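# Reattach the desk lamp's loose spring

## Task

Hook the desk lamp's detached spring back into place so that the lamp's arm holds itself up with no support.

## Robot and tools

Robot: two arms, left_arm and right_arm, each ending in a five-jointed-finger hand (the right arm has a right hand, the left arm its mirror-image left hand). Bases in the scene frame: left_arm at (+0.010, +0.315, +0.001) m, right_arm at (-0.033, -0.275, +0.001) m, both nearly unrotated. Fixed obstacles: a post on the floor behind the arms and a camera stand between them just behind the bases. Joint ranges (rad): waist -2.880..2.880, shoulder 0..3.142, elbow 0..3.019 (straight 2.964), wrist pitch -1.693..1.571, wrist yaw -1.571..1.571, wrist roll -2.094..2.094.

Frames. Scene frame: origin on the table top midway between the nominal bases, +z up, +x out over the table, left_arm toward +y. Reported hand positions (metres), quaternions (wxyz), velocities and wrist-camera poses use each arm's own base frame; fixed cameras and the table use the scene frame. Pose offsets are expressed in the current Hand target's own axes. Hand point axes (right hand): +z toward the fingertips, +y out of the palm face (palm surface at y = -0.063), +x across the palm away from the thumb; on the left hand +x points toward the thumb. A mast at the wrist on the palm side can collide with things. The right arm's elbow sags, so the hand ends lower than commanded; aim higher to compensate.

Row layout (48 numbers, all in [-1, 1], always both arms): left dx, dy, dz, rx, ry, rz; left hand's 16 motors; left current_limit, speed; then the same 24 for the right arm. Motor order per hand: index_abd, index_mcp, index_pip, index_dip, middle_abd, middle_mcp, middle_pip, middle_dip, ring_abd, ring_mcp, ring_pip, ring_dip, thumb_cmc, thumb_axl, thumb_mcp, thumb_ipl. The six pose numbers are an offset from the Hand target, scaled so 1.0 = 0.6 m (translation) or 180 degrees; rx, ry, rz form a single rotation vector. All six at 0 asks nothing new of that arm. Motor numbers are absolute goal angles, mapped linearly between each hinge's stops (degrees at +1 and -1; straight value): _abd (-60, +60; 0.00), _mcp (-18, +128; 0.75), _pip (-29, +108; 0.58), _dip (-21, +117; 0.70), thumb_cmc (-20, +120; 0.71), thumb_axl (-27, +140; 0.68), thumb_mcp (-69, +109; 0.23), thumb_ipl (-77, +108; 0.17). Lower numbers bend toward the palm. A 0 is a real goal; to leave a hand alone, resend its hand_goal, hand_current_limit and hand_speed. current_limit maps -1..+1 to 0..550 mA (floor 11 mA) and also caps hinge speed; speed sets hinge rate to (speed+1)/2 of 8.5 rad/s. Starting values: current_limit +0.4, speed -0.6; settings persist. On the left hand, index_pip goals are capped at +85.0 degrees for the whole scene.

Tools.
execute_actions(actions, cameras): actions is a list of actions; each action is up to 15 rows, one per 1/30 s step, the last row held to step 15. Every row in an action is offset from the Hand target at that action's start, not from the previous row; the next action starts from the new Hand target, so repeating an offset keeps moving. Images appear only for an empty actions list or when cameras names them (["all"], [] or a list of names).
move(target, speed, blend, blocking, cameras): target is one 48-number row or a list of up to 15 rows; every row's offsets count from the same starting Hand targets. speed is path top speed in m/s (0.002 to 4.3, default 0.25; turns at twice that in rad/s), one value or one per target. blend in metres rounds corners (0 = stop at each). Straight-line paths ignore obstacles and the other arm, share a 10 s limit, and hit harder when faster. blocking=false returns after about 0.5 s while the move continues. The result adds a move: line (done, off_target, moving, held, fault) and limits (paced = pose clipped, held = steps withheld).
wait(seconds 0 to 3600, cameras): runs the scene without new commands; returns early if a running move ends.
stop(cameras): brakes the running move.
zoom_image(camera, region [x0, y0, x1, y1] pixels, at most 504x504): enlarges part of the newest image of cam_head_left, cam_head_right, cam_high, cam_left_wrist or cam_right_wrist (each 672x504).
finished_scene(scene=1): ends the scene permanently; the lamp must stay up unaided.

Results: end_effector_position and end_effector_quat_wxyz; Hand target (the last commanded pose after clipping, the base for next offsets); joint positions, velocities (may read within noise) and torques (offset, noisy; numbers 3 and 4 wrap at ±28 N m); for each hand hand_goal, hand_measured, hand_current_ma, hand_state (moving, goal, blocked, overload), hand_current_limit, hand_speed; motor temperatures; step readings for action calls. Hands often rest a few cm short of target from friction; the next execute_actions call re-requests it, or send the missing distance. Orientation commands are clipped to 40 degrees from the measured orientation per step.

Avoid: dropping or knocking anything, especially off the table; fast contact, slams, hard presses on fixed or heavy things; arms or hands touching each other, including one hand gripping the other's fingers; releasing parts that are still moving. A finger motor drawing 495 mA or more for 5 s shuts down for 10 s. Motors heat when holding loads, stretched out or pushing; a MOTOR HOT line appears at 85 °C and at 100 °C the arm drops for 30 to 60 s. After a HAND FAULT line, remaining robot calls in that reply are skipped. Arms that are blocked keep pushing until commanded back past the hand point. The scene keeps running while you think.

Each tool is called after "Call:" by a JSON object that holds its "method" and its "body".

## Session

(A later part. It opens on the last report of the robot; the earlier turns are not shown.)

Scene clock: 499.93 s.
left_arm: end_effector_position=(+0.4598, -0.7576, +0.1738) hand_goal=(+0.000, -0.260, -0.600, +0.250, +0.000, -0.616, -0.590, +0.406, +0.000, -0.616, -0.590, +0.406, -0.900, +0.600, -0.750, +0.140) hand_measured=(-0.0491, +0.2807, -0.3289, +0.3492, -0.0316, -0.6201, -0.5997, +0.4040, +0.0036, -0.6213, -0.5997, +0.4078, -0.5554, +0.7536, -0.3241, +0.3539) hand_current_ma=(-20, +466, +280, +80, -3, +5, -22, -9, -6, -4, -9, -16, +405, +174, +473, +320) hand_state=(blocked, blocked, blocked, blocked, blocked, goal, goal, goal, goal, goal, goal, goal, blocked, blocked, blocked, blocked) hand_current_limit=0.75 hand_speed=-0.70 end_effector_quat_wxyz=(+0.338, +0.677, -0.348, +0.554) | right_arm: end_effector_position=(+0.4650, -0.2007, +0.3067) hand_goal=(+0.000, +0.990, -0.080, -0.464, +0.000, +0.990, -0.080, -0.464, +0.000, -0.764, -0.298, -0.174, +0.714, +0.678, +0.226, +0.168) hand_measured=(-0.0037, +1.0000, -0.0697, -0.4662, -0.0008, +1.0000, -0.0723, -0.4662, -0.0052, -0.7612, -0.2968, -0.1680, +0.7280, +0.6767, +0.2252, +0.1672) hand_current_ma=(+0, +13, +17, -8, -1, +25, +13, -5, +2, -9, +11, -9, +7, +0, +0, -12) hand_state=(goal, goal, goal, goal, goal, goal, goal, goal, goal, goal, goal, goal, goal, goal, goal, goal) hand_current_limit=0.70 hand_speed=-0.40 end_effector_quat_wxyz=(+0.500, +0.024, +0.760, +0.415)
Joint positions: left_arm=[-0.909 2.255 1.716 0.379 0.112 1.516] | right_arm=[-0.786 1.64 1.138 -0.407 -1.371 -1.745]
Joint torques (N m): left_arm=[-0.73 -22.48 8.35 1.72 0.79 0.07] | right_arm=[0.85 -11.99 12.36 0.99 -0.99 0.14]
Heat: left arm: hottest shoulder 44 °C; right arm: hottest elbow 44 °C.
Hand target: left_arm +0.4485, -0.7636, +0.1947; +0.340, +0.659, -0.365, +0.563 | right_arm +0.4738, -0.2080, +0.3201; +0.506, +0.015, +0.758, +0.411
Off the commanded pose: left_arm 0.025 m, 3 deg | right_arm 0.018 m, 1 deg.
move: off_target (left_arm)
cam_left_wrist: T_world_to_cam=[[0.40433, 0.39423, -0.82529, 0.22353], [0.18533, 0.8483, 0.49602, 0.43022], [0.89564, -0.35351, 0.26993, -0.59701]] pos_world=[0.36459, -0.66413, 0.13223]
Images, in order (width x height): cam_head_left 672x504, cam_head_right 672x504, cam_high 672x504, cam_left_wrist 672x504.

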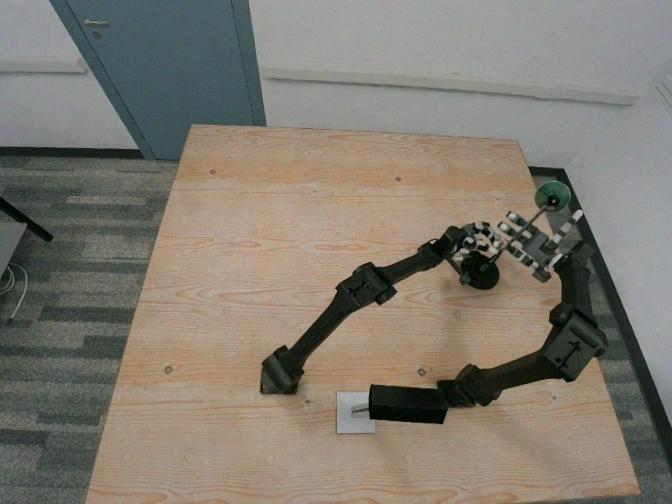

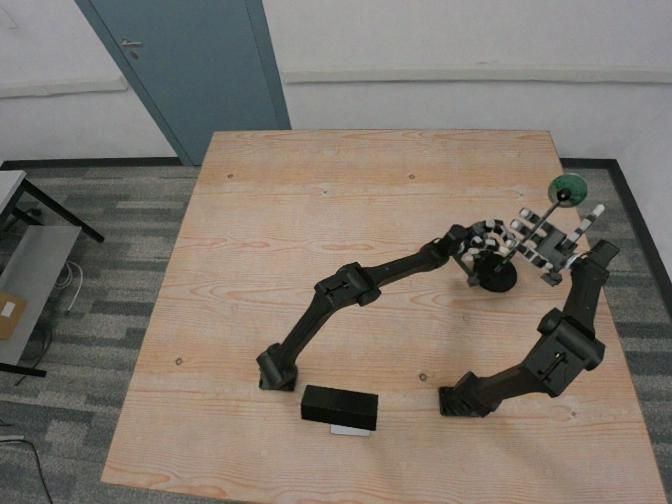

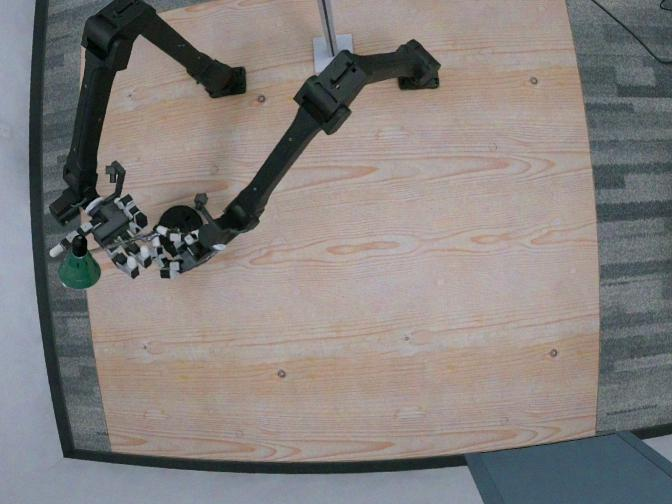

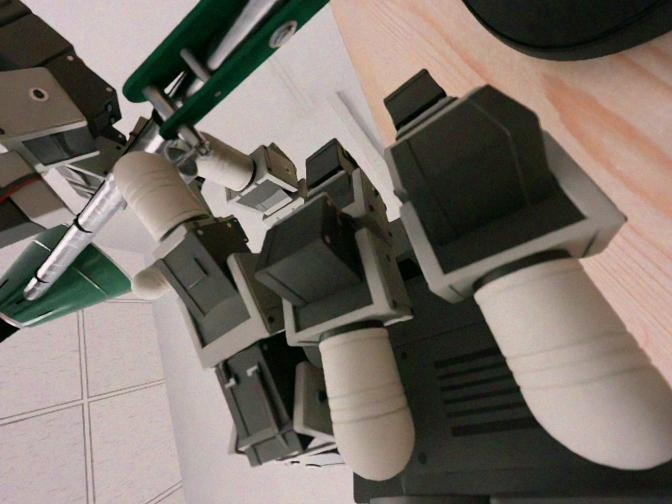

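Call:
{"method": "move", "body": {"target": [0.0330,-0.0065,-0.0075,0,0,0,0,-0.26,-0.60,0.25,0,-0.616,-0.59,0.406,0,-0.616,-0.59,0.406,-0.90,0.60,-0.75,0.14,0.75,-0.7,0,0,0,0,0,0,0,0.99,-0.08,-0.464,0,0.99,-0.08,-0.464,0,-0.764,-0.298,-0.174,0.714,0.678,0.226,0.168,0.7,-0.4], "speed": 0.04, "cameras": ["cam_left_wrist"]}}

Call:
{"method": "zoom_image", "body": {"camera": "cam_left_wrist", "region": [150, 125, 225, 190]}}

Call:
{"method": "zoom_image", "body": {"camera": "cam_left_wrist", "region": [180, 125, 220, 155]}}

Scene clock: 501.83 s.
left_arm: end_effector_position=(+0.4587, -0.7558, +0.1762) hand_goal=(+0.000, -0.260, -0.600, +0.250, +0.000, -0.616, -0.590, +0.406, +0.000, -0.616, -0.590, +0.406, -0.900, +0.600, -0.750, +0.140) hand_measured=(-0.0579, +0.2856, -0.3289, +0.3492, -0.0565, -0.6249, -0.6022, +0.4040, +0.0021, -0.6201, -0.5997, +0.4078, -0.6446, +0.7430, -0.3241, +0.3387) hand_current_ma=(-17, +468, +294, +80, -19, -5, -17, -13, +4, +9, -11, +3, +263, +167, +475, +281) hand_state=(blocked, blocked, blocked, blocked, blocked, goal, goal, goal, goal, goal, goal, goal, blocked, blocked, blocked, blocked) hand_current_limit=0.75 hand_speed=-0.70 end_effector_quat_wxyz=(+0.331, +0.680, -0.358, +0.547) | right_arm: end_effector_position=(+0.4650, -0.2007, +0.3067) hand_goal=(+0.000, +0.990, -0.080, -0.464, +0.000, +0.990, -0.080, -0.464, +0.000, -0.764, -0.298, -0.174, +0.714, +0.678, +0.226, +0.168) hand_measured=(-0.0023, +0.9995, -0.0697, -0.4649, -0.0008, +0.9995, -0.0723, -0.4662, -0.0052, -0.7612, -0.2968, -0.1680, +0.7280, +0.6767, +0.2242, +0.1672) hand_current_ma=(-12, +16, +10, -17, -13, +8, -5, -4, +0, -4, -1, +1, +15, +10, -1, -14) hand_state=(goal, goal, goal, goal, goal, goal, goal, goal, goal, goal, goal, goal, goal, goal, goal, goal) hand_current_limit=0.70 hand_speed=-0.40 end_effector_quat_wxyz=(+0.500, +0.024, +0.760, +0.415)
Joint positions: left_arm=[-0.907 2.24 1.716 0.34 0.12 1.534] | right_arm=[-0.786 1.64 1.138 -0.407 -1.371 -1.745]
Joint torques (N m): left_arm=[-0.38 -23.18 8.75 1.94 0.71 -0.11] | right_arm=[0.85 -11.93 12.33 1.02 -0.99 0.14]
Heat: left arm: hottest shoulder 44 °C; right arm: hottest elbow 44 °C.
Hand target: left_arm +0.4515, -0.7598, +0.2148; +0.340, +0.659, -0.365, +0.563 | right_arm +0.4738, -0.2080, +0.3201; +0.506, +0.015, +0.758, +0.411
Off the commanded pose: left_arm 0.039 m, 3 deg | right_arm 0.018 m, 1 deg.
move: off_target (left_arm)
cam_left_wrist: T_world_to_cam=[[0.40639, 0.41305, -0.81501, 0.23671], [0.19333, 0.83292, 0.51852, 0.40831], [0.89301, -0.36829, 0.25864, -0.60396]] pos_world=[0.36421, -0.6603, 0.1374]

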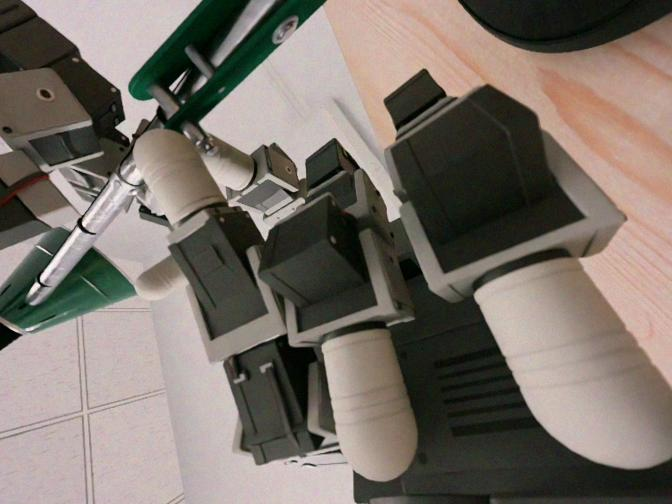

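Scaled by 6.720 from the camera's image (finer frame: 960x720).

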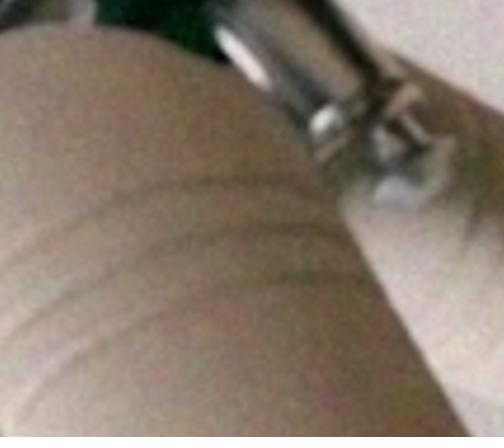

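Scaled by 12.600 from the camera's image (finer frame: 960x720).

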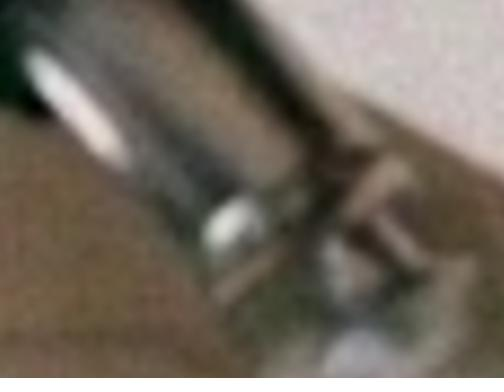

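Call:
{"method": "move", "body": {"target": [-0.0330,-0.0082,0.0028,0,0,0,0,-0.26,-0.60,0.25,0,-0.616,-0.59,0.406,0,-0.616,-0.59,0.406,-0.90,0.60,-0.75,0.14,0.75,-0.7,0,0,0,0,0,0,0,0.99,-0.08,-0.464,0,0.99,-0.08,-0.464,0,-0.764,-0.298,-0.174,0.714,0.678,0.226,0.168,0.7,-0.4], "speed": 0.04, "cameras": ["cam_left_wrist"]}}

Call:
{"method": "zoom_image", "body": {"camera": "cam_left_wrist", "region": [150, 125, 225, 190]}}

Scene clock: 503.83 s.
left_arm: end_effector_position=(+0.4587, -0.7552, +0.1765) hand_goal=(+0.000, -0.260, -0.600, +0.250, +0.000, -0.616, -0.590, +0.406, +0.000, -0.616, -0.590, +0.406, -0.900, +0.600, -0.750, +0.140) hand_measured=(-0.0579, +0.2880, -0.3289, +0.3492, -0.0565, -0.6249, -0.6009, +0.4040, +0.0021, -0.6201, -0.5984, +0.4078, -0.6459, +0.7388, -0.3250, +0.3329) hand_current_ma=(-21, +466, +289, +90, -15, -1, -10, -6, -4, -12, -9, -8, +277, +146, +470, +267) hand_state=(blocked, blocked, blocked, blocked, blocked, goal, goal, goal, goal, goal, goal, goal, blocked, blocked, blocked, blocked) hand_current_limit=0.75 hand_speed=-0.70 end_effector_quat_wxyz=(+0.332, +0.678, -0.360, +0.548) | right_arm: end_effector_position=(+0.4650, -0.2007, +0.3067) hand_goal=(+0.000, +0.990, -0.080, -0.464, +0.000, +0.990, -0.080, -0.464, +0.000, -0.764, -0.298, -0.174, +0.714, +0.678, +0.226, +0.168) hand_measured=(-0.0023, +1.0000, -0.0697, -0.4662, -0.0023, +0.9995, -0.0723, -0.4674, -0.0052, -0.7612, -0.2956, -0.1680, +0.7293, +0.6767, +0.2242, +0.1681) hand_current_ma=(+9, +23, +14, +3, +22, +13, -2, -6, +1, -4, +3, +7, +16, +3, -4, -14) hand_state=(goal, goal, goal, goal, goal, goal, goal, goal, goal, goal, goal, goal, goal, goal, goal, goal) hand_current_limit=0.70 hand_speed=-0.40 end_effector_quat_wxyz=(+0.500, +0.024, +0.760, +0.415)
Joint positions: left_arm=[-0.905 2.24 1.716 0.342 0.125 1.538] | right_arm=[-0.786 1.64 1.138 -0.407 -1.371 -1.745]
Joint torques (N m): left_arm=[-0.03 -21.54 7.9 3.44 0.74 -0.14] | right_arm=[0.91 -12.04 12.37 1.02 -0.99 0.14]
Heat: left arm: hottest shoulder 44 °C; right arm: hottest elbow 44 °C.
Hand target: left_arm +0.4547, -0.7568, +0.1947; +0.340, +0.659, -0.365, +0.563 | right_arm +0.4738, -0.2080, +0.3201; +0.506, +0.015, +0.758, +0.411
Off the commanded pose: left_arm 0.019 m, 3 deg | right_arm 0.018 m, 1 deg.
move: off_target (left_arm)
cam_left_wrist: T_world_to_cam=[[0.41167, 0.41098, -0.8134, 0.23236], [0.19497, 0.83216, 0.51914, 0.40634], [0.89023, -0.3723, 0.26244, -0.60636]] pos_world=[0.36493, -0.65938, 0.13719]

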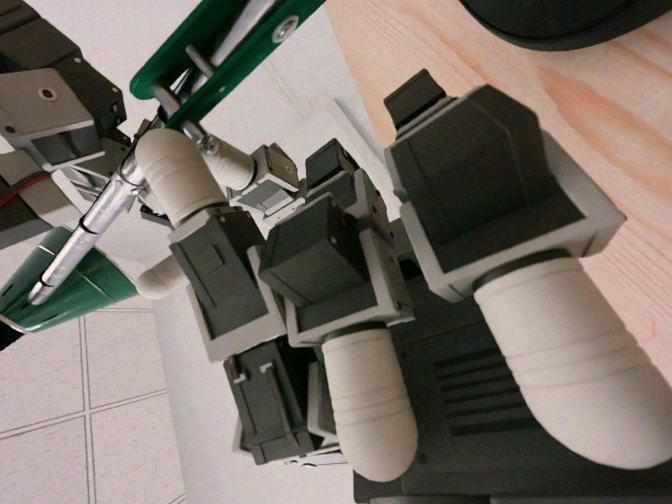

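Scaled by 6.720 from the camera's image (finer frame: 960x720).

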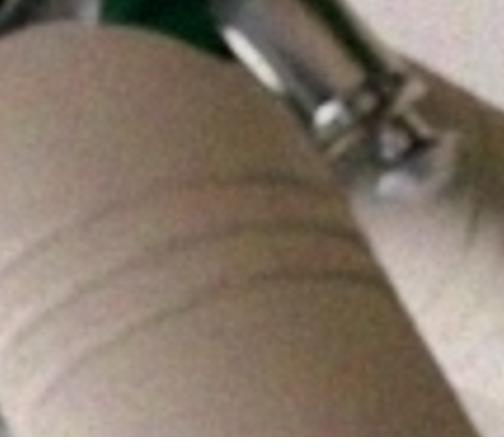

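Call:
{"method": "move", "body": {"target": [0,0,0,0,0,0,-0.04,0.31,-0.31,0.36,0,-0.616,-0.59,0.406,0,-0.616,-0.59,0.406,-0.61,0.72,-0.30,0.36,0.6,-0.9,0,0,0,0,0,0,0,0.99,-0.08,-0.464,0,0.99,-0.08,-0.464,0,-0.764,-0.298,-0.174,0.714,0.678,0.226,0.168,0.7,-0.4], "speed": 0.04, "cameras": ["cam_left_wrist"]}}

Call:
{"method": "zoom_image", "body": {"camera": "cam_left_wrist", "region": [130, 115, 230, 195]}}

Scene clock: 505.83 s.
left_arm: end_effector_position=(+0.4594, -0.7537, +0.1771) hand_goal=(-0.040, +0.310, -0.310, +0.360, +0.000, -0.616, -0.590, +0.406, +0.000, -0.616, -0.590, +0.406, -0.610, +0.720, -0.300, +0.360) hand_measured=(-0.0638, +0.3326, -0.2930, +0.3658, -0.0477, -0.6201, -0.5971, +0.4040, +0.0021, -0.6201, -0.5984, +0.4078, -0.6308, +0.7209, -0.3152, +0.3587) hand_current_ma=(-10, +1, -3, +2, -21, +8, -16, -16, -17, -10, -17, +11, -8, -3, -16, +0) hand_state=(blocked, blocked, goal, goal, blocked, goal, goal, goal, goal, goal, goal, goal, blocked, goal, goal, goal) hand_current_limit=0.60 hand_speed=-0.90 end_effector_quat_wxyz=(+0.333, +0.675, -0.364, +0.549) | right_arm: end_effector_position=(+0.4652, -0.2009, +0.3066) hand_goal=(+0.000, +0.990, -0.080, -0.464, +0.000, +0.990, -0.080, -0.464, +0.000, -0.764, -0.298, -0.174, +0.714, +0.678, +0.226, +0.168) hand_measured=(-0.0037, +0.9995, -0.0697, -0.4662, -0.0023, +1.0000, -0.0723, -0.4662, -0.0052, -0.7612, -0.2968, -0.1668, +0.7293, +0.6777, +0.2242, +0.1672) hand_current_ma=(+15, +13, +10, -13, +11, +9, -3, +9, +4, -4, +10, +5, +7, +12, -7, -8) hand_state=(goal, goal, goal, goal, goal, goal, goal, goal, goal, goal, goal, goal, goal, goal, goal, goal) hand_current_limit=0.70 hand_speed=-0.40 end_effector_quat_wxyz=(+0.500, +0.024, +0.760, +0.415)
Joint positions: left_arm=[-0.901 2.24 1.716 0.346 0.136 1.544] | right_arm=[-0.786 1.641 1.139 -0.407 -1.371 -1.745]
Joint torques (N m): left_arm=[-0.44 -21.71 7.87 3.19 0.39 -0.18] | right_arm=[0.85 -12.1 12.29 0.99 -0.99 0.13]
Heat: left arm: hottest shoulder 44 °C; right arm: hottest elbow 44 °C.
Hand target: left_arm +0.4547, -0.7568, +0.1946; +0.340, +0.659, -0.365, +0.563 | right_arm +0.4738, -0.2080, +0.3200; +0.506, +0.015, +0.758, +0.411
Off the commanded pose: left_arm 0.018 m, 3 deg | right_arm 0.017 m, 1 deg.
move: done
cam_left_wrist: T_world_to_cam=[[0.42003, 0.407, -0.81112, 0.22477], [0.19815, 0.83109, 0.51963, 0.40225], [0.88561, -0.37899, 0.26844, -0.6105]] pos_world=[0.36655, -0.65716, 0.13717]

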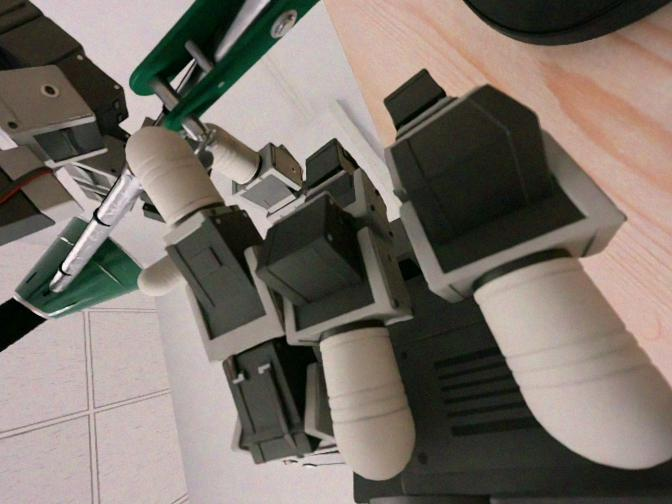

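Scaled by 5.040 from the camera's image (finer frame: 960x720).

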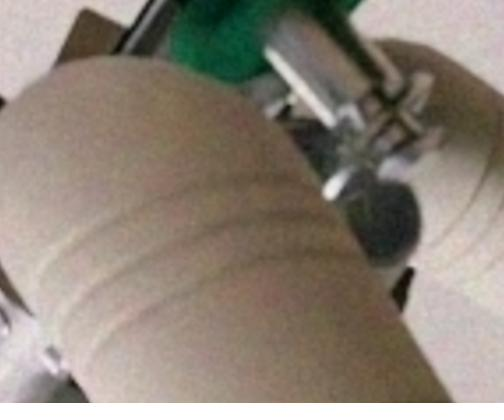

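Call:
{"method": "zoom_image", "body": {"camera": "cam_left_wrist", "region": [175, 125, 225, 165]}}

Scaled by 10.080 from the camera's image (finer frame: 960x720).

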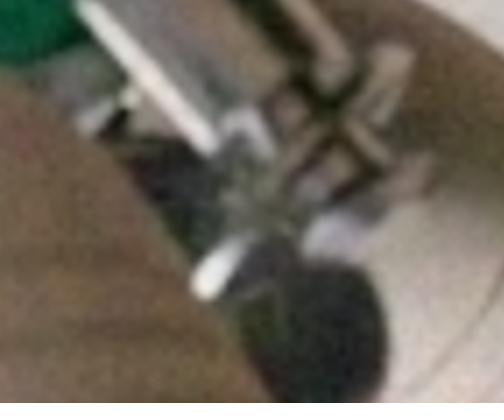

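Call:
{"method": "move", "body": {"target": [0,0,0,0,0,0,-0.04,0.42,-0.31,0.36,0,-0.616,-0.59,0.406,0,-0.616,-0.59,0.406,-0.52,0.70,-0.27,0.40,0.6,-0.85,0,0,0,0,0,0,0,0.99,-0.08,-0.464,0,0.99,-0.08,-0.464,0,-0.764,-0.298,-0.174,0.714,0.678,0.226,0.168,0.7,-0.4], "speed": 0.04, "cameras": ["cam_left_wrist"]}}

Call:
{"method": "zoom_image", "body": {"camera": "cam_left_wrist", "region": [130, 115, 230, 195]}}

Scene clock: 506.97 s.
left_arm: end_effector_position=(+0.4588, -0.7538, +0.1781) hand_goal=(-0.040, +0.420, -0.310, +0.360, +0.000, -0.616, -0.590, +0.406, +0.000, -0.616, -0.590, +0.406, -0.520, +0.700, -0.270, +0.400) hand_measured=(-0.0638, +0.4194, -0.2981, +0.3671, -0.0316, -0.6201, -0.5971, +0.4040, +0.0036, -0.6201, -0.5984, +0.4078, -0.5780, +0.6978, -0.2805, +0.3911) hand_current_ma=(+3, -9, -15, +7, -5, -2, -27, -7, -5, -6, -7, -8, -37, -2, -17, -17) hand_state=(blocked, goal, goal, goal, blocked, goal, goal, goal, goal, goal, goal, goal, blocked, goal, goal, goal) hand_current_limit=0.60 hand_speed=-0.85 end_effector_quat_wxyz=(+0.335, +0.673, -0.364, +0.550) | right_arm: end_effector_position=(+0.4652, -0.2009, +0.3066) hand_goal=(+0.000, +0.990, -0.080, -0.464, +0.000, +0.990, -0.080, -0.464, +0.000, -0.764, -0.298, -0.174, +0.714, +0.678, +0.226, +0.168) hand_measured=(-0.0037, +0.9995, -0.0684, -0.4649, -0.0008, +0.9995, -0.0723, -0.4662, -0.0052, -0.7612, -0.2956, -0.1680, +0.7267, +0.6767, +0.2242, +0.1681) hand_current_ma=(+10, +11, +8, +6, +5, +22, +19, +0, +14, -2, +23, +7, +17, +5, +7, -17) hand_state=(goal, goal, goal, goal, goal, goal, goal, goal, goal, goal, goal, goal, goal, goal, goal, goal) hand_current_limit=0.70 hand_speed=-0.40 end_effector_quat_wxyz=(+0.500, +0.024, +0.760, +0.415)
Joint positions: left_arm=[-0.901 2.24 1.716 0.35 0.139 1.544] | right_arm=[-0.786 1.641 1.139 -0.407 -1.371 -1.745]
Joint torques (N m): left_arm=[-0.32 -21.66 7.95 3 0.27 -0.17] | right_arm=[0.97 -12.1 12.27 0.99 -0.99 0.14]
Heat: left arm: hottest shoulder 44 °C; right arm: hottest elbow 44 °C.
Hand target: left_arm +0.4546, -0.7568, +0.1947; +0.340, +0.659, -0.365, +0.563 | right_arm +0.4738, -0.2080, +0.3200; +0.506, +0.015, +0.758, +0.411
Off the commanded pose: left_arm 0.017 m, 2 deg | right_arm 0.017 m, 1 deg.
move: done
cam_left_wrist: T_world_to_cam=[[0.42313, 0.40261, -0.81171, 0.22129], [0.19983, 0.83233, 0.51701, 0.40259], [0.88376, -0.38097, 0.27173, -0.61153]] pos_world=[0.36636, -0.65715, 0.13766]

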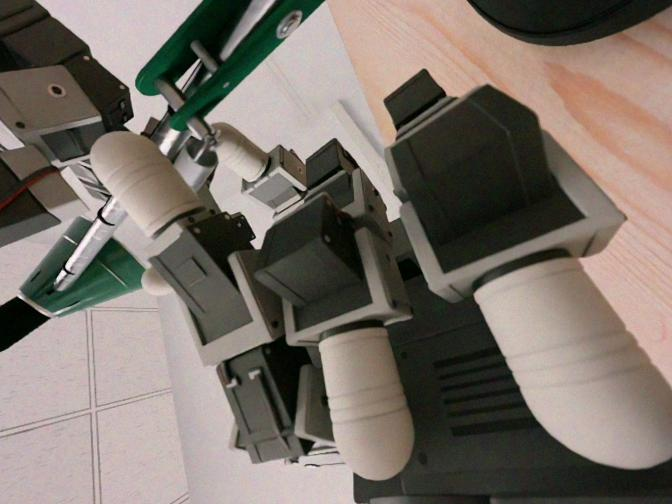

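Scaled by 5.040 from the camera's image (finer frame: 960x720).

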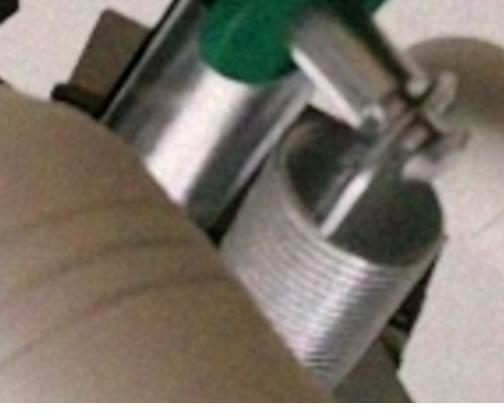

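Call:
{"method": "move", "body": {"target": [0,0,0,0,0,0,-0.04,0.58,-0.31,0.36,0,-0.616,-0.59,0.406,0,-0.616,-0.59,0.406,-0.42,0.70,-0.27,0.42,0.6,-0.85,0,0,0,0,0,0,0,0.99,-0.08,-0.464,0,0.99,-0.08,-0.464,0,-0.764,-0.298,-0.174,0.714,0.678,0.226,0.168,0.7,-0.4], "speed": 0.04, "cameras": ["cam_left_wrist"]}}

Call:
{"method": "zoom_image", "body": {"camera": "cam_left_wrist", "region": [130, 115, 230, 195]}}

Scene clock: 508.00 s.
left_arm: end_effector_position=(+0.4588, -0.7538, +0.1781) hand_goal=(-0.040, +0.580, -0.310, +0.360, +0.000, -0.616, -0.590, +0.406, +0.000, -0.616, -0.590, +0.406, -0.420, +0.700, -0.270, +0.420) hand_measured=(-0.0638, +0.5774, -0.2981, +0.3671, -0.0316, -0.6201, -0.5971, +0.4040, +0.0021, -0.6201, -0.5984, +0.4078, -0.4751, +0.6978, -0.2805, +0.4101) hand_current_ma=(-3, -12, -2, +19, -10, +6, -4, -10, +4, -11, -6, -4, -45, -6, -11, -15) hand_state=(blocked, goal, goal, goal, blocked, goal, goal, goal, goal, goal, goal, goal, blocked, goal, goal, goal) hand_current_limit=0.60 hand_speed=-0.85 end_effector_quat_wxyz=(+0.335, +0.673, -0.364, +0.550) | right_arm: end_effector_position=(+0.4652, -0.2009, +0.3066) hand_goal=(+0.000, +0.990, -0.080, -0.464, +0.000, +0.990, -0.080, -0.464, +0.000, -0.764, -0.298, -0.174, +0.714, +0.678, +0.226, +0.168) hand_measured=(-0.0037, +0.9995, -0.0697, -0.4649, -0.0023, +1.0000, -0.0723, -0.4662, -0.0052, -0.7612, -0.2968, -0.1680, +0.7280, +0.6767, +0.2242, +0.1672) hand_current_ma=(+5, +9, +9, -25, +3, +18, +4, +7, +14, -8, +8, -1, +10, -1, -1, +7) hand_state=(goal, goal, goal, goal, goal, goal, goal, goal, goal, goal, goal, goal, goal, goal, goal, goal) hand_current_limit=0.70 hand_speed=-0.40 end_effector_quat_wxyz=(+0.500, +0.024, +0.760, +0.415)
Joint positions: left_arm=[-0.901 2.24 1.716 0.35 0.139 1.544] | right_arm=[-0.786 1.641 1.139 -0.407 -1.371 -1.745]
Joint torques (N m): left_arm=[-0.38 -21.48 7.9 2.99 0.26 -0.14] | right_arm=[0.91 -12.1 12.29 0.99 -1 0.14]
Heat: left arm: hottest shoulder 44 °C; right arm: hottest elbow 44 °C.
Hand target: left_arm +0.4547, -0.7568, +0.1947; +0.340, +0.659, -0.365, +0.563 | right_arm +0.4738, -0.2080, +0.3200; +0.506, +0.015, +0.758, +0.411
Off the commanded pose: left_arm 0.017 m, 2 deg | right_arm 0.017 m, 1 deg.
move: done
cam_left_wrist: T_world_to_cam=[[0.42313, 0.40261, -0.81171, 0.22129], [0.19983, 0.83233, 0.51701, 0.40259], [0.88376, -0.38097, 0.27173, -0.61153]] pos_world=[0.36636, -0.65715, 0.13766]

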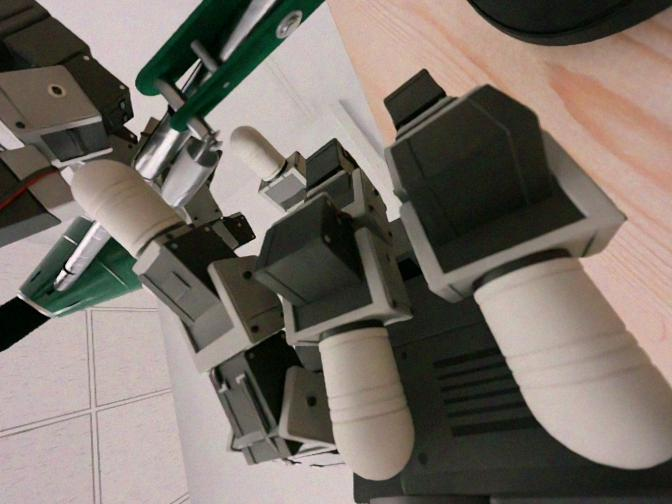

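Scaled by 5.040 from the camera's image (finer frame: 960x720).

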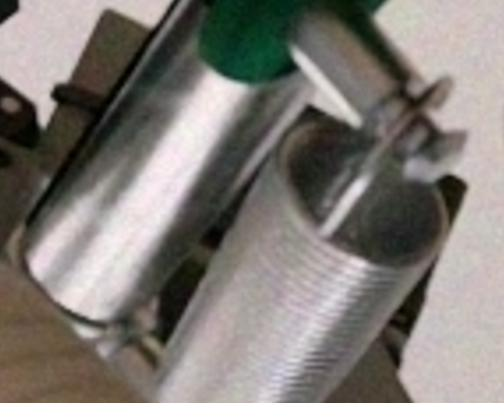

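Call:
{"method": "move", "body": {"target": [0,-0.1610,-0.0430,0,0,0,-0.04,0.58,-0.31,0.36,0,-0.616,-0.59,0.406,0,-0.616,-0.59,0.406,-0.42,0.70,-0.27,0.42,0.6,-0.85,0,0,0,0,0,0,0,0.99,-0.08,-0.464,0,0.99,-0.08,-0.464,0,-0.764,-0.298,-0.174,0.714,0.678,0.226,0.168,0.7,-0.4], "speed": 0.06, "cameras": ["cam_left_wrist","cam_high","cam_head_left","cam_head_right"]}}

Call:
{"method": "zoom_image", "body": {"camera": "cam_left_wrist", "region": [60, 50, 220, 170]}}

Call:
{"method": "zoom_image", "body": {"camera": "cam_head_left", "region": [465, 215, 535, 275]}}

Scene clock: 510.73 s.
left_arm: end_effector_position=(+0.5275, -0.6907, +0.1811) hand_goal=(-0.040, +0.580, -0.310, +0.360, +0.000, -0.616, -0.590, +0.406, +0.000, -0.616, -0.590, +0.406, -0.420, +0.700, -0.270, +0.420) hand_measured=(-0.0638, +0.5774, -0.2981, +0.3671, -0.0316, -0.6201, -0.5971, +0.4040, +0.0036, -0.6201, -0.5997, +0.4078, -0.4751, +0.6978, -0.2805, +0.4101) hand_current_ma=(+5, -8, -10, -2, -9, +10, -13, +0, -4, -6, -6, +1, -39, -10, -20, -8) hand_state=(blocked, goal, goal, goal, blocked, goal, goal, goal, goal, goal, goal, goal, blocked, goal, goal, goal) hand_current_limit=0.60 hand_speed=-0.85 end_effector_quat_wxyz=(+0.341, +0.670, -0.363, +0.551) | right_arm: end_effector_position=(+0.4652, -0.2009, +0.3066) hand_goal=(+0.000, +0.990, -0.080, -0.464, +0.000, +0.990, -0.080, -0.464, +0.000, -0.764, -0.298, -0.174, +0.714, +0.678, +0.226, +0.168) hand_measured=(-0.0023, +0.9995, -0.0684, -0.4662, -0.0008, +0.9995, -0.0723, -0.4674, -0.0052, -0.7612, -0.2968, -0.1680, +0.7280, +0.6767, +0.2242, +0.1672) hand_current_ma=(+16, +21, +13, +0, -2, +15, -10, +4, +6, -17, +18, +3, +11, +5, +6, -27) hand_state=(goal, goal, goal, goal, goal, goal, goal, goal, goal, goal, goal, goal, goal, goal, goal, goal) hand_current_limit=0.70 hand_speed=-0.40 end_effector_quat_wxyz=(+0.500, +0.024, +0.760, +0.415)
Joint positions: left_arm=[-0.769 2.24 1.716 0.356 0.278 1.56] | right_arm=[-0.786 1.641 1.139 -0.407 -1.371 -1.745]
Joint torques (N m): left_arm=[0.38 -22.3 6.5 2.95 0.37 -0.14] | right_arm=[0.91 -12.1 12.29 1.02 -0.99 0.15]
Heat: left arm: hottest shoulder 44 °C; right arm: hottest elbow 44 °C.
Hand target: left_arm +0.5255, -0.6862, +0.1946; +0.340, +0.659, -0.365, +0.563 | right_arm +0.4738, -0.2080, +0.3200; +0.506, +0.015, +0.758, +0.411
Off the commanded pose: left_arm 0.014 m, 2 deg | right_arm 0.017 m, 1 deg.
move: off_target (left_arm)
cam_left_wrist: T_world_to_cam=[[0.4256, 0.38915, -0.81696, 0.15945], [0.20593, 0.83747, 0.5062, 0.33705], [0.88117, -0.38368, 0.27629, -0.65033]] pos_world=[0.43578, -0.59384, 0.13932]
Images, in order (width x height): cam_head_left 672x504, cam_head_right 672x504, cam_high 672x504, cam_left_wrist 672x504.

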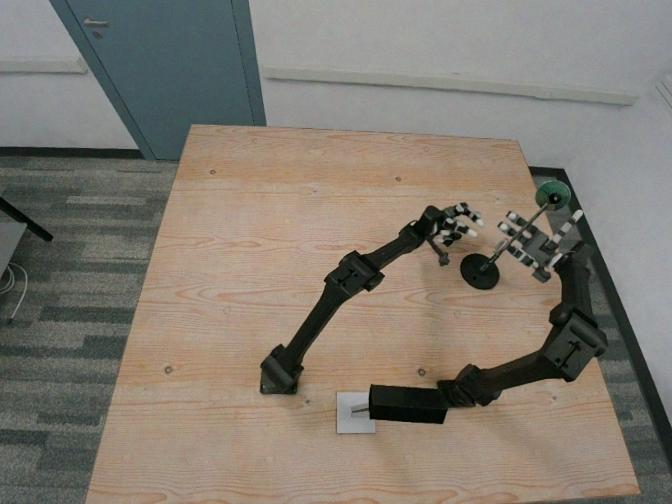

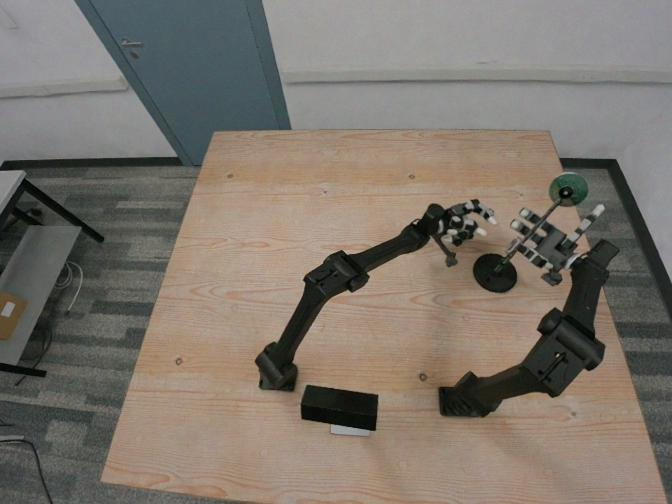

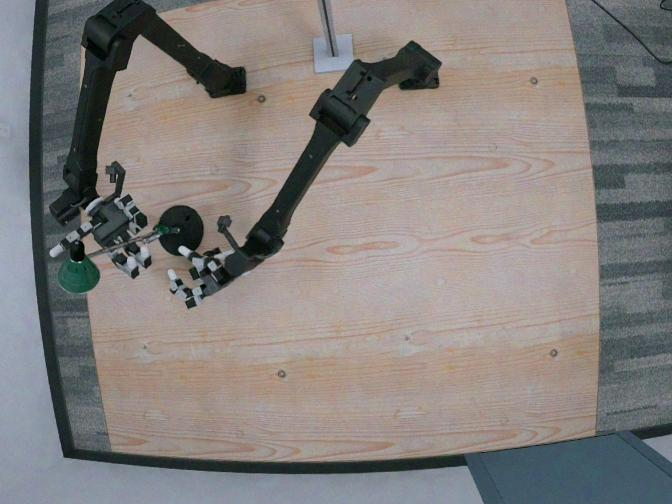

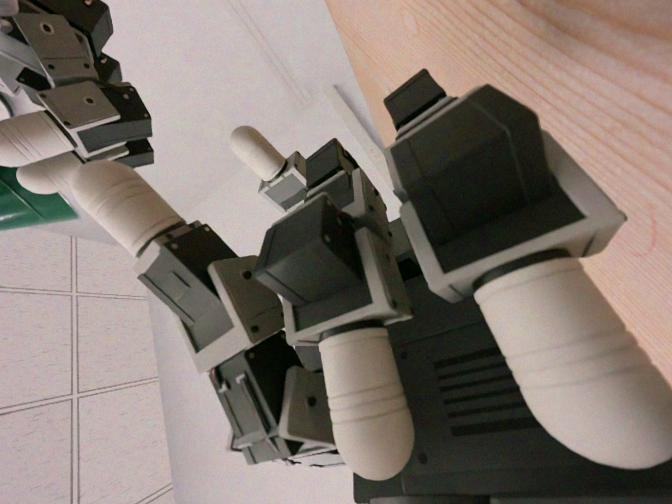

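Scaled by 3.150 from the camera's image (finer frame: 960x720).

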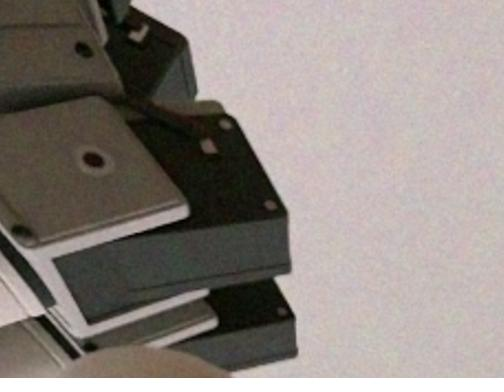

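Scaled by 7.200 from the camera's image (finer frame: 960x720).

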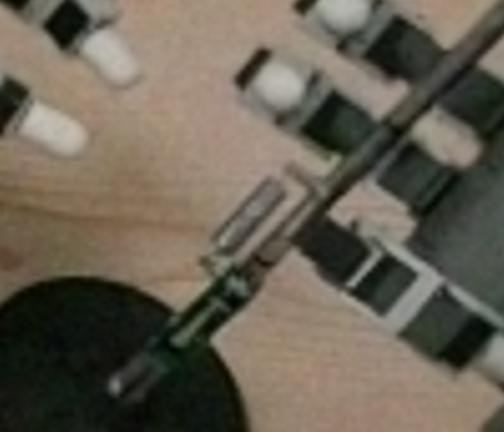

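Call:
{"method": "move", "body": {"target": [0,0,0,0,0,0,-0.04,0.58,-0.31,0.36,0,-0.616,-0.59,0.406,0,-0.616,-0.59,0.406,-0.42,0.70,-0.27,0.42,0.6,-0.85,-0.0109,-0.0172,0.0023,-0.0009,0.0028,0.0165,0,0.99,-0.08,-0.464,0,0.99,-0.08,-0.464,0,-0.764,-0.298,-0.174,0.714,0.678,0.226,0.168,0.7,-0.4], "speed": 0.03, "cameras": ["cam_right_wrist","cam_high","cam_head_left","cam_head_right"]}}

Call:
{"method": "zoom_image", "body": {"camera": "cam_high", "region": [42, 190, 212, 300]}}

Call:
{"method": "zoom_image", "body": {"camera": "cam_head_left", "region": [465, 175, 585, 285]}}

Scene clock: 512.60 s.
left_arm: end_effector_position=(+0.5275, -0.6907, +0.1811) hand_goal=(-0.040, +0.580, -0.310, +0.360, +0.000, -0.616, -0.590, +0.406, +0.000, -0.616, -0.590, +0.406, -0.420, +0.700, -0.270, +0.420) hand_measured=(-0.0638, +0.5786, -0.2981, +0.3671, -0.0316, -0.6201, -0.5971, +0.4040, +0.0036, -0.6201, -0.5984, +0.4078, -0.4751, +0.6978, -0.2805, +0.4092) hand_current_ma=(+5, -24, -10, +5, -2, +2, -17, -11, -1, -3, -9, +1, -41, -19, -18, -9) hand_state=(blocked, goal, goal, goal, blocked, goal, goal, goal, goal, goal, goal, goal, blocked, goal, goal, goal) hand_current_limit=0.60 hand_speed=-0.85 end_effector_quat_wxyz=(+0.341, +0.670, -0.363, +0.551) | right_arm: end_effector_position=(+0.4736, -0.2094, +0.3048) hand_goal=(+0.000, +0.990, -0.080, -0.464, +0.000, +0.990, -0.080, -0.464, +0.000, -0.764, -0.298, -0.174, +0.714, +0.678, +0.226, +0.168) hand_measured=(-0.0023, +1.0000, -0.0697, -0.4662, -0.0008, +0.9995, -0.0736, -0.4662, -0.0066, -0.7612, -0.2956, -0.1668, +0.7280, +0.6767, +0.2242, +0.1681) hand_current_ma=(+12, +14, +9, -5, +6, +24, -5, +7, -1, +6, +15, -7, +21, +16, +0, -12) hand_state=(goal, goal, goal, goal, goal, goal, goal, goal, goal, goal, goal, goal, goal, goal, goal, goal) hand_current_limit=0.70 hand_speed=-0.40 end_effector_quat_wxyz=(+0.486, +0.041, +0.761, +0.428)
Joint positions: left_arm=[-0.769 2.24 1.716 0.356 0.278 1.56] | right_arm=[-0.786 1.671 1.175 -0.458 -1.371 -1.739]
Joint torques (N m): left_arm=[0.32 -22.36 6.49 2.88 0.3 -0.11] | right_arm=[0.97 -12.51 12.29 0.68 -1.07 0.14]
Heat: left arm: hottest shoulder 44 °C; right arm: hottest elbow 44 °C.
Hand target: left_arm +0.5255, -0.6862, +0.1946; +0.340, +0.659, -0.365, +0.563 | right_arm +0.4820, -0.2168, +0.3182; +0.492, +0.033, +0.759, +0.425
Off the commanded pose: left_arm 0.014 m, 2 deg | right_arm 0.017 m, 1 deg.
move: off_target (right_arm)
cam_right_wrist: T_world_to_cam=[[0.1662, -0.02382, 0.9858, -0.35645], [-0.15797, -0.98744, 0.00277, -0.18352], [0.97336, -0.15619, -0.16788, -0.31958]] pos_world=[0.34132, -0.23962, 0.29825]
Images, in order (width x height): cam_head_left 672x504, cam_head_right 672x504, cam_high 672x504, cam_right_wrist 672x504.

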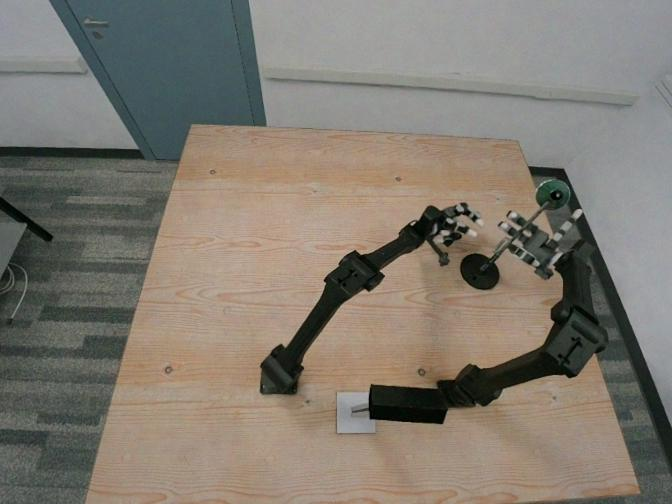

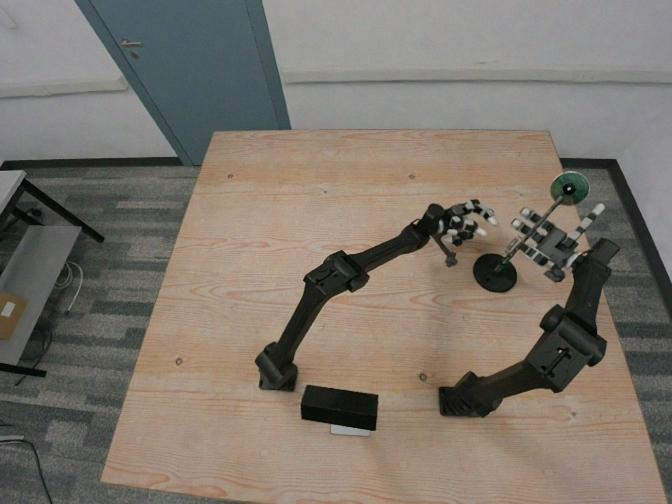

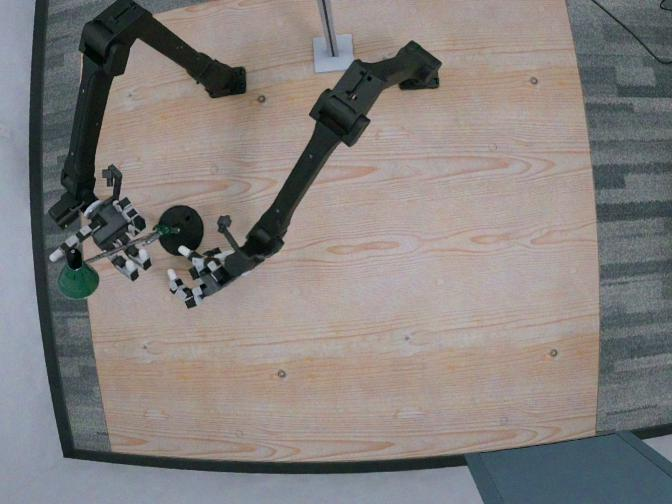

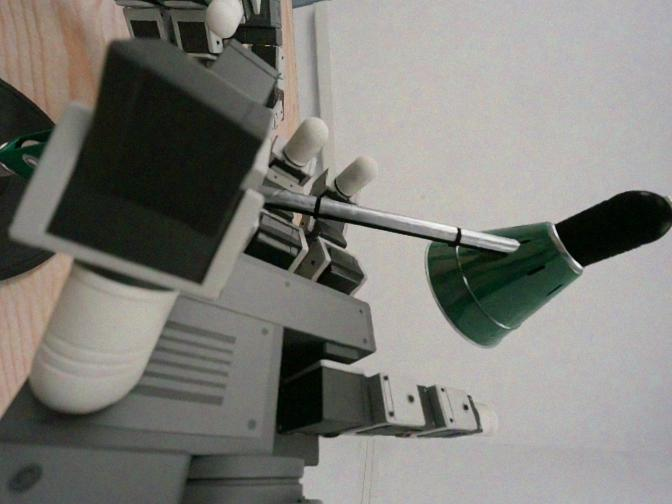

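Scaled by 2.965 from the camera's image (finer frame: 960x720).

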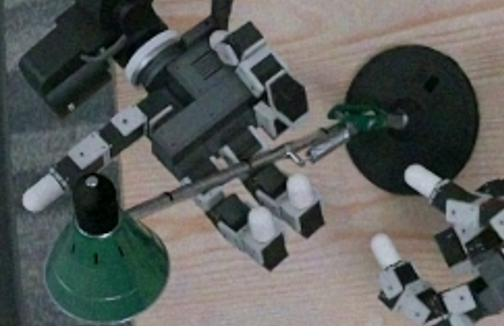

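Scaled by 4.200 from the camera's image (finer frame: 960x720).

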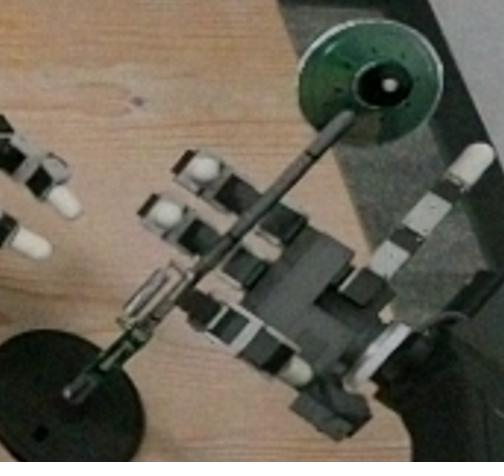

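Call:
{"method": "move", "body": {"target": [0,0,0,0,0,0,-0.04,0.58,-0.31,0.36,0,-0.616,-0.59,0.406,0,-0.616,-0.59,0.406,-0.42,0.70,-0.27,0.42,0.6,-0.85,-0.0109,-0.0172,0.0023,-0.0009,0.0028,0.0165,0,0.99,-0.08,-0.464,0,0.99,-0.08,-0.464,0,-0.764,-0.298,-0.174,0.714,0.678,0.226,0.168,0.7,-0.4], "speed": 0.03, "cameras": ["cam_right_wrist","cam_high","cam_head_left"]}}

Call:
{"method": "zoom_image", "body": {"camera": "cam_high", "region": [42, 190, 212, 300]}}

Call:
{"method": "zoom_image", "body": {"camera": "cam_head_left", "region": [465, 175, 585, 285]}}

Scene clock: 514.63 s.
left_arm: end_effector_position=(+0.5275, -0.6907, +0.1811) hand_goal=(-0.040, +0.580, -0.310, +0.360, +0.000, -0.616, -0.590, +0.406, +0.000, -0.616, -0.590, +0.406, -0.420, +0.700, -0.270, +0.420) hand_measured=(-0.0638, +0.5774, -0.2981, +0.3671, -0.0316, -0.6201, -0.5971, +0.4040, +0.0021, -0.6201, -0.5997, +0.4078, -0.4751, +0.6978, -0.2805, +0.4101) hand_current_ma=(-4, -10, +4, +16, -13, +10, -11, -8, -7, -4, -19, -8, -30, -9, -22, -19) hand_state=(blocked, goal, goal, goal, blocked, goal, goal, goal, goal, goal, goal, goal, blocked, goal, goal, goal) hand_current_limit=0.60 hand_speed=-0.85 end_effector_quat_wxyz=(+0.341, +0.670, -0.363, +0.551) | right_arm: end_effector_position=(+0.4821, -0.2180, +0.3025) hand_goal=(+0.000, +0.990, -0.080, -0.464, +0.000, +0.990, -0.080, -0.464, +0.000, -0.764, -0.298, -0.174, +0.714, +0.678, +0.226, +0.168) hand_measured=(-0.0023, +1.0000, -0.0697, -0.4649, -0.0008, +1.0000, -0.0723, -0.4674, -0.0066, -0.7612, -0.2968, -0.1668, +0.7280, +0.6777, +0.2242, +0.1681) hand_current_ma=(+8, +21, +2, -10, -2, +18, +13, +1, +8, -7, -3, +8, +17, +20, -1, -14) hand_state=(goal, goal, goal, goal, goal, goal, goal, goal, goal, goal, goal, goal, goal, goal, goal, goal) hand_current_limit=0.70 hand_speed=-0.40 end_effector_quat_wxyz=(+0.471, +0.058, +0.761, +0.442)
Joint positions: left_arm=[-0.769 2.24 1.716 0.356 0.278 1.56] | right_arm=[-0.786 1.703 1.212 -0.513 -1.373 -1.735]
Joint torques (N m): left_arm=[0.32 -22.36 6.45 2.85 0.29 -0.11] | right_arm=[0.85 -13.16 12.12 0.9 -1.09 0.12]
Heat: left arm: hottest shoulder 43 °C; right arm: hottest elbow 44 °C.
Hand target: left_arm +0.5255, -0.6862, +0.1946; +0.340, +0.659, -0.365, +0.563 | right_arm +0.4904, -0.2257, +0.3157; +0.477, +0.050, +0.760, +0.439
Off the commanded pose: left_arm 0.014 m, 2 deg | right_arm 0.017 m, 1 deg.
move: off_target (right_arm)
cam_right_wrist: T_world_to_cam=[[0.20202, -0.06202, 0.97742, -0.37895], [-0.15828, -0.98694, -0.02991, -0.18049], [0.9665, -0.14867, -0.2092, -0.31211]] pos_world=[0.34964, -0.24804, 0.29969]
Images, in order (width x height): cam_head_left 672x504, cam_high 672x504, cam_right_wrist 672x504.

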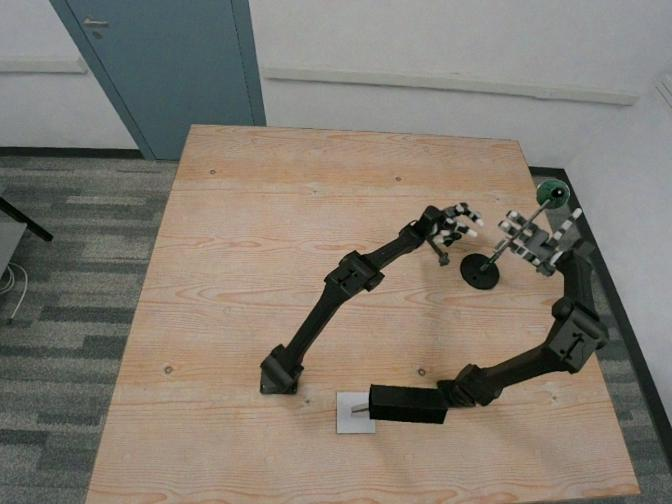

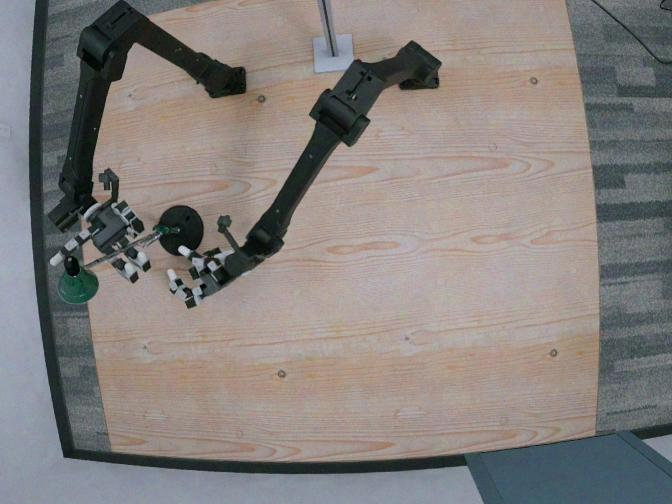

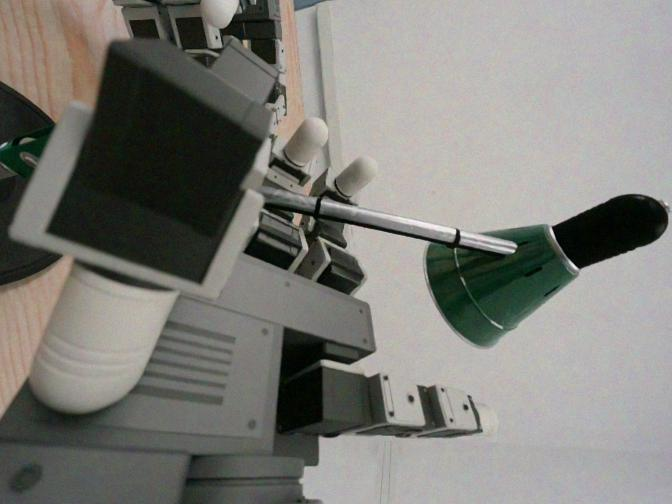

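Scaled by 2.965 from the camera's image (finer frame: 960x720).

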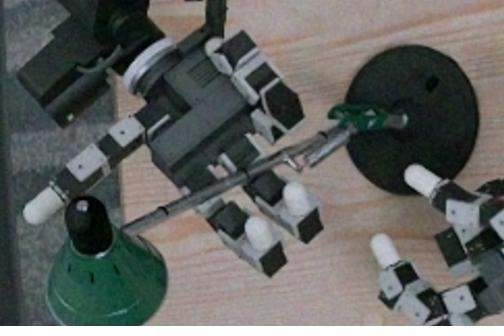

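Scaled by 4.200 from the camera's image (finer frame: 960x720).

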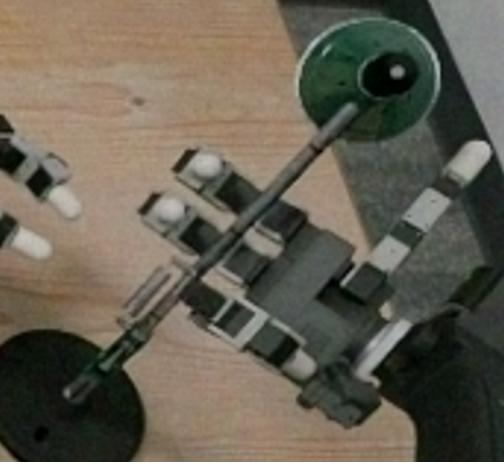

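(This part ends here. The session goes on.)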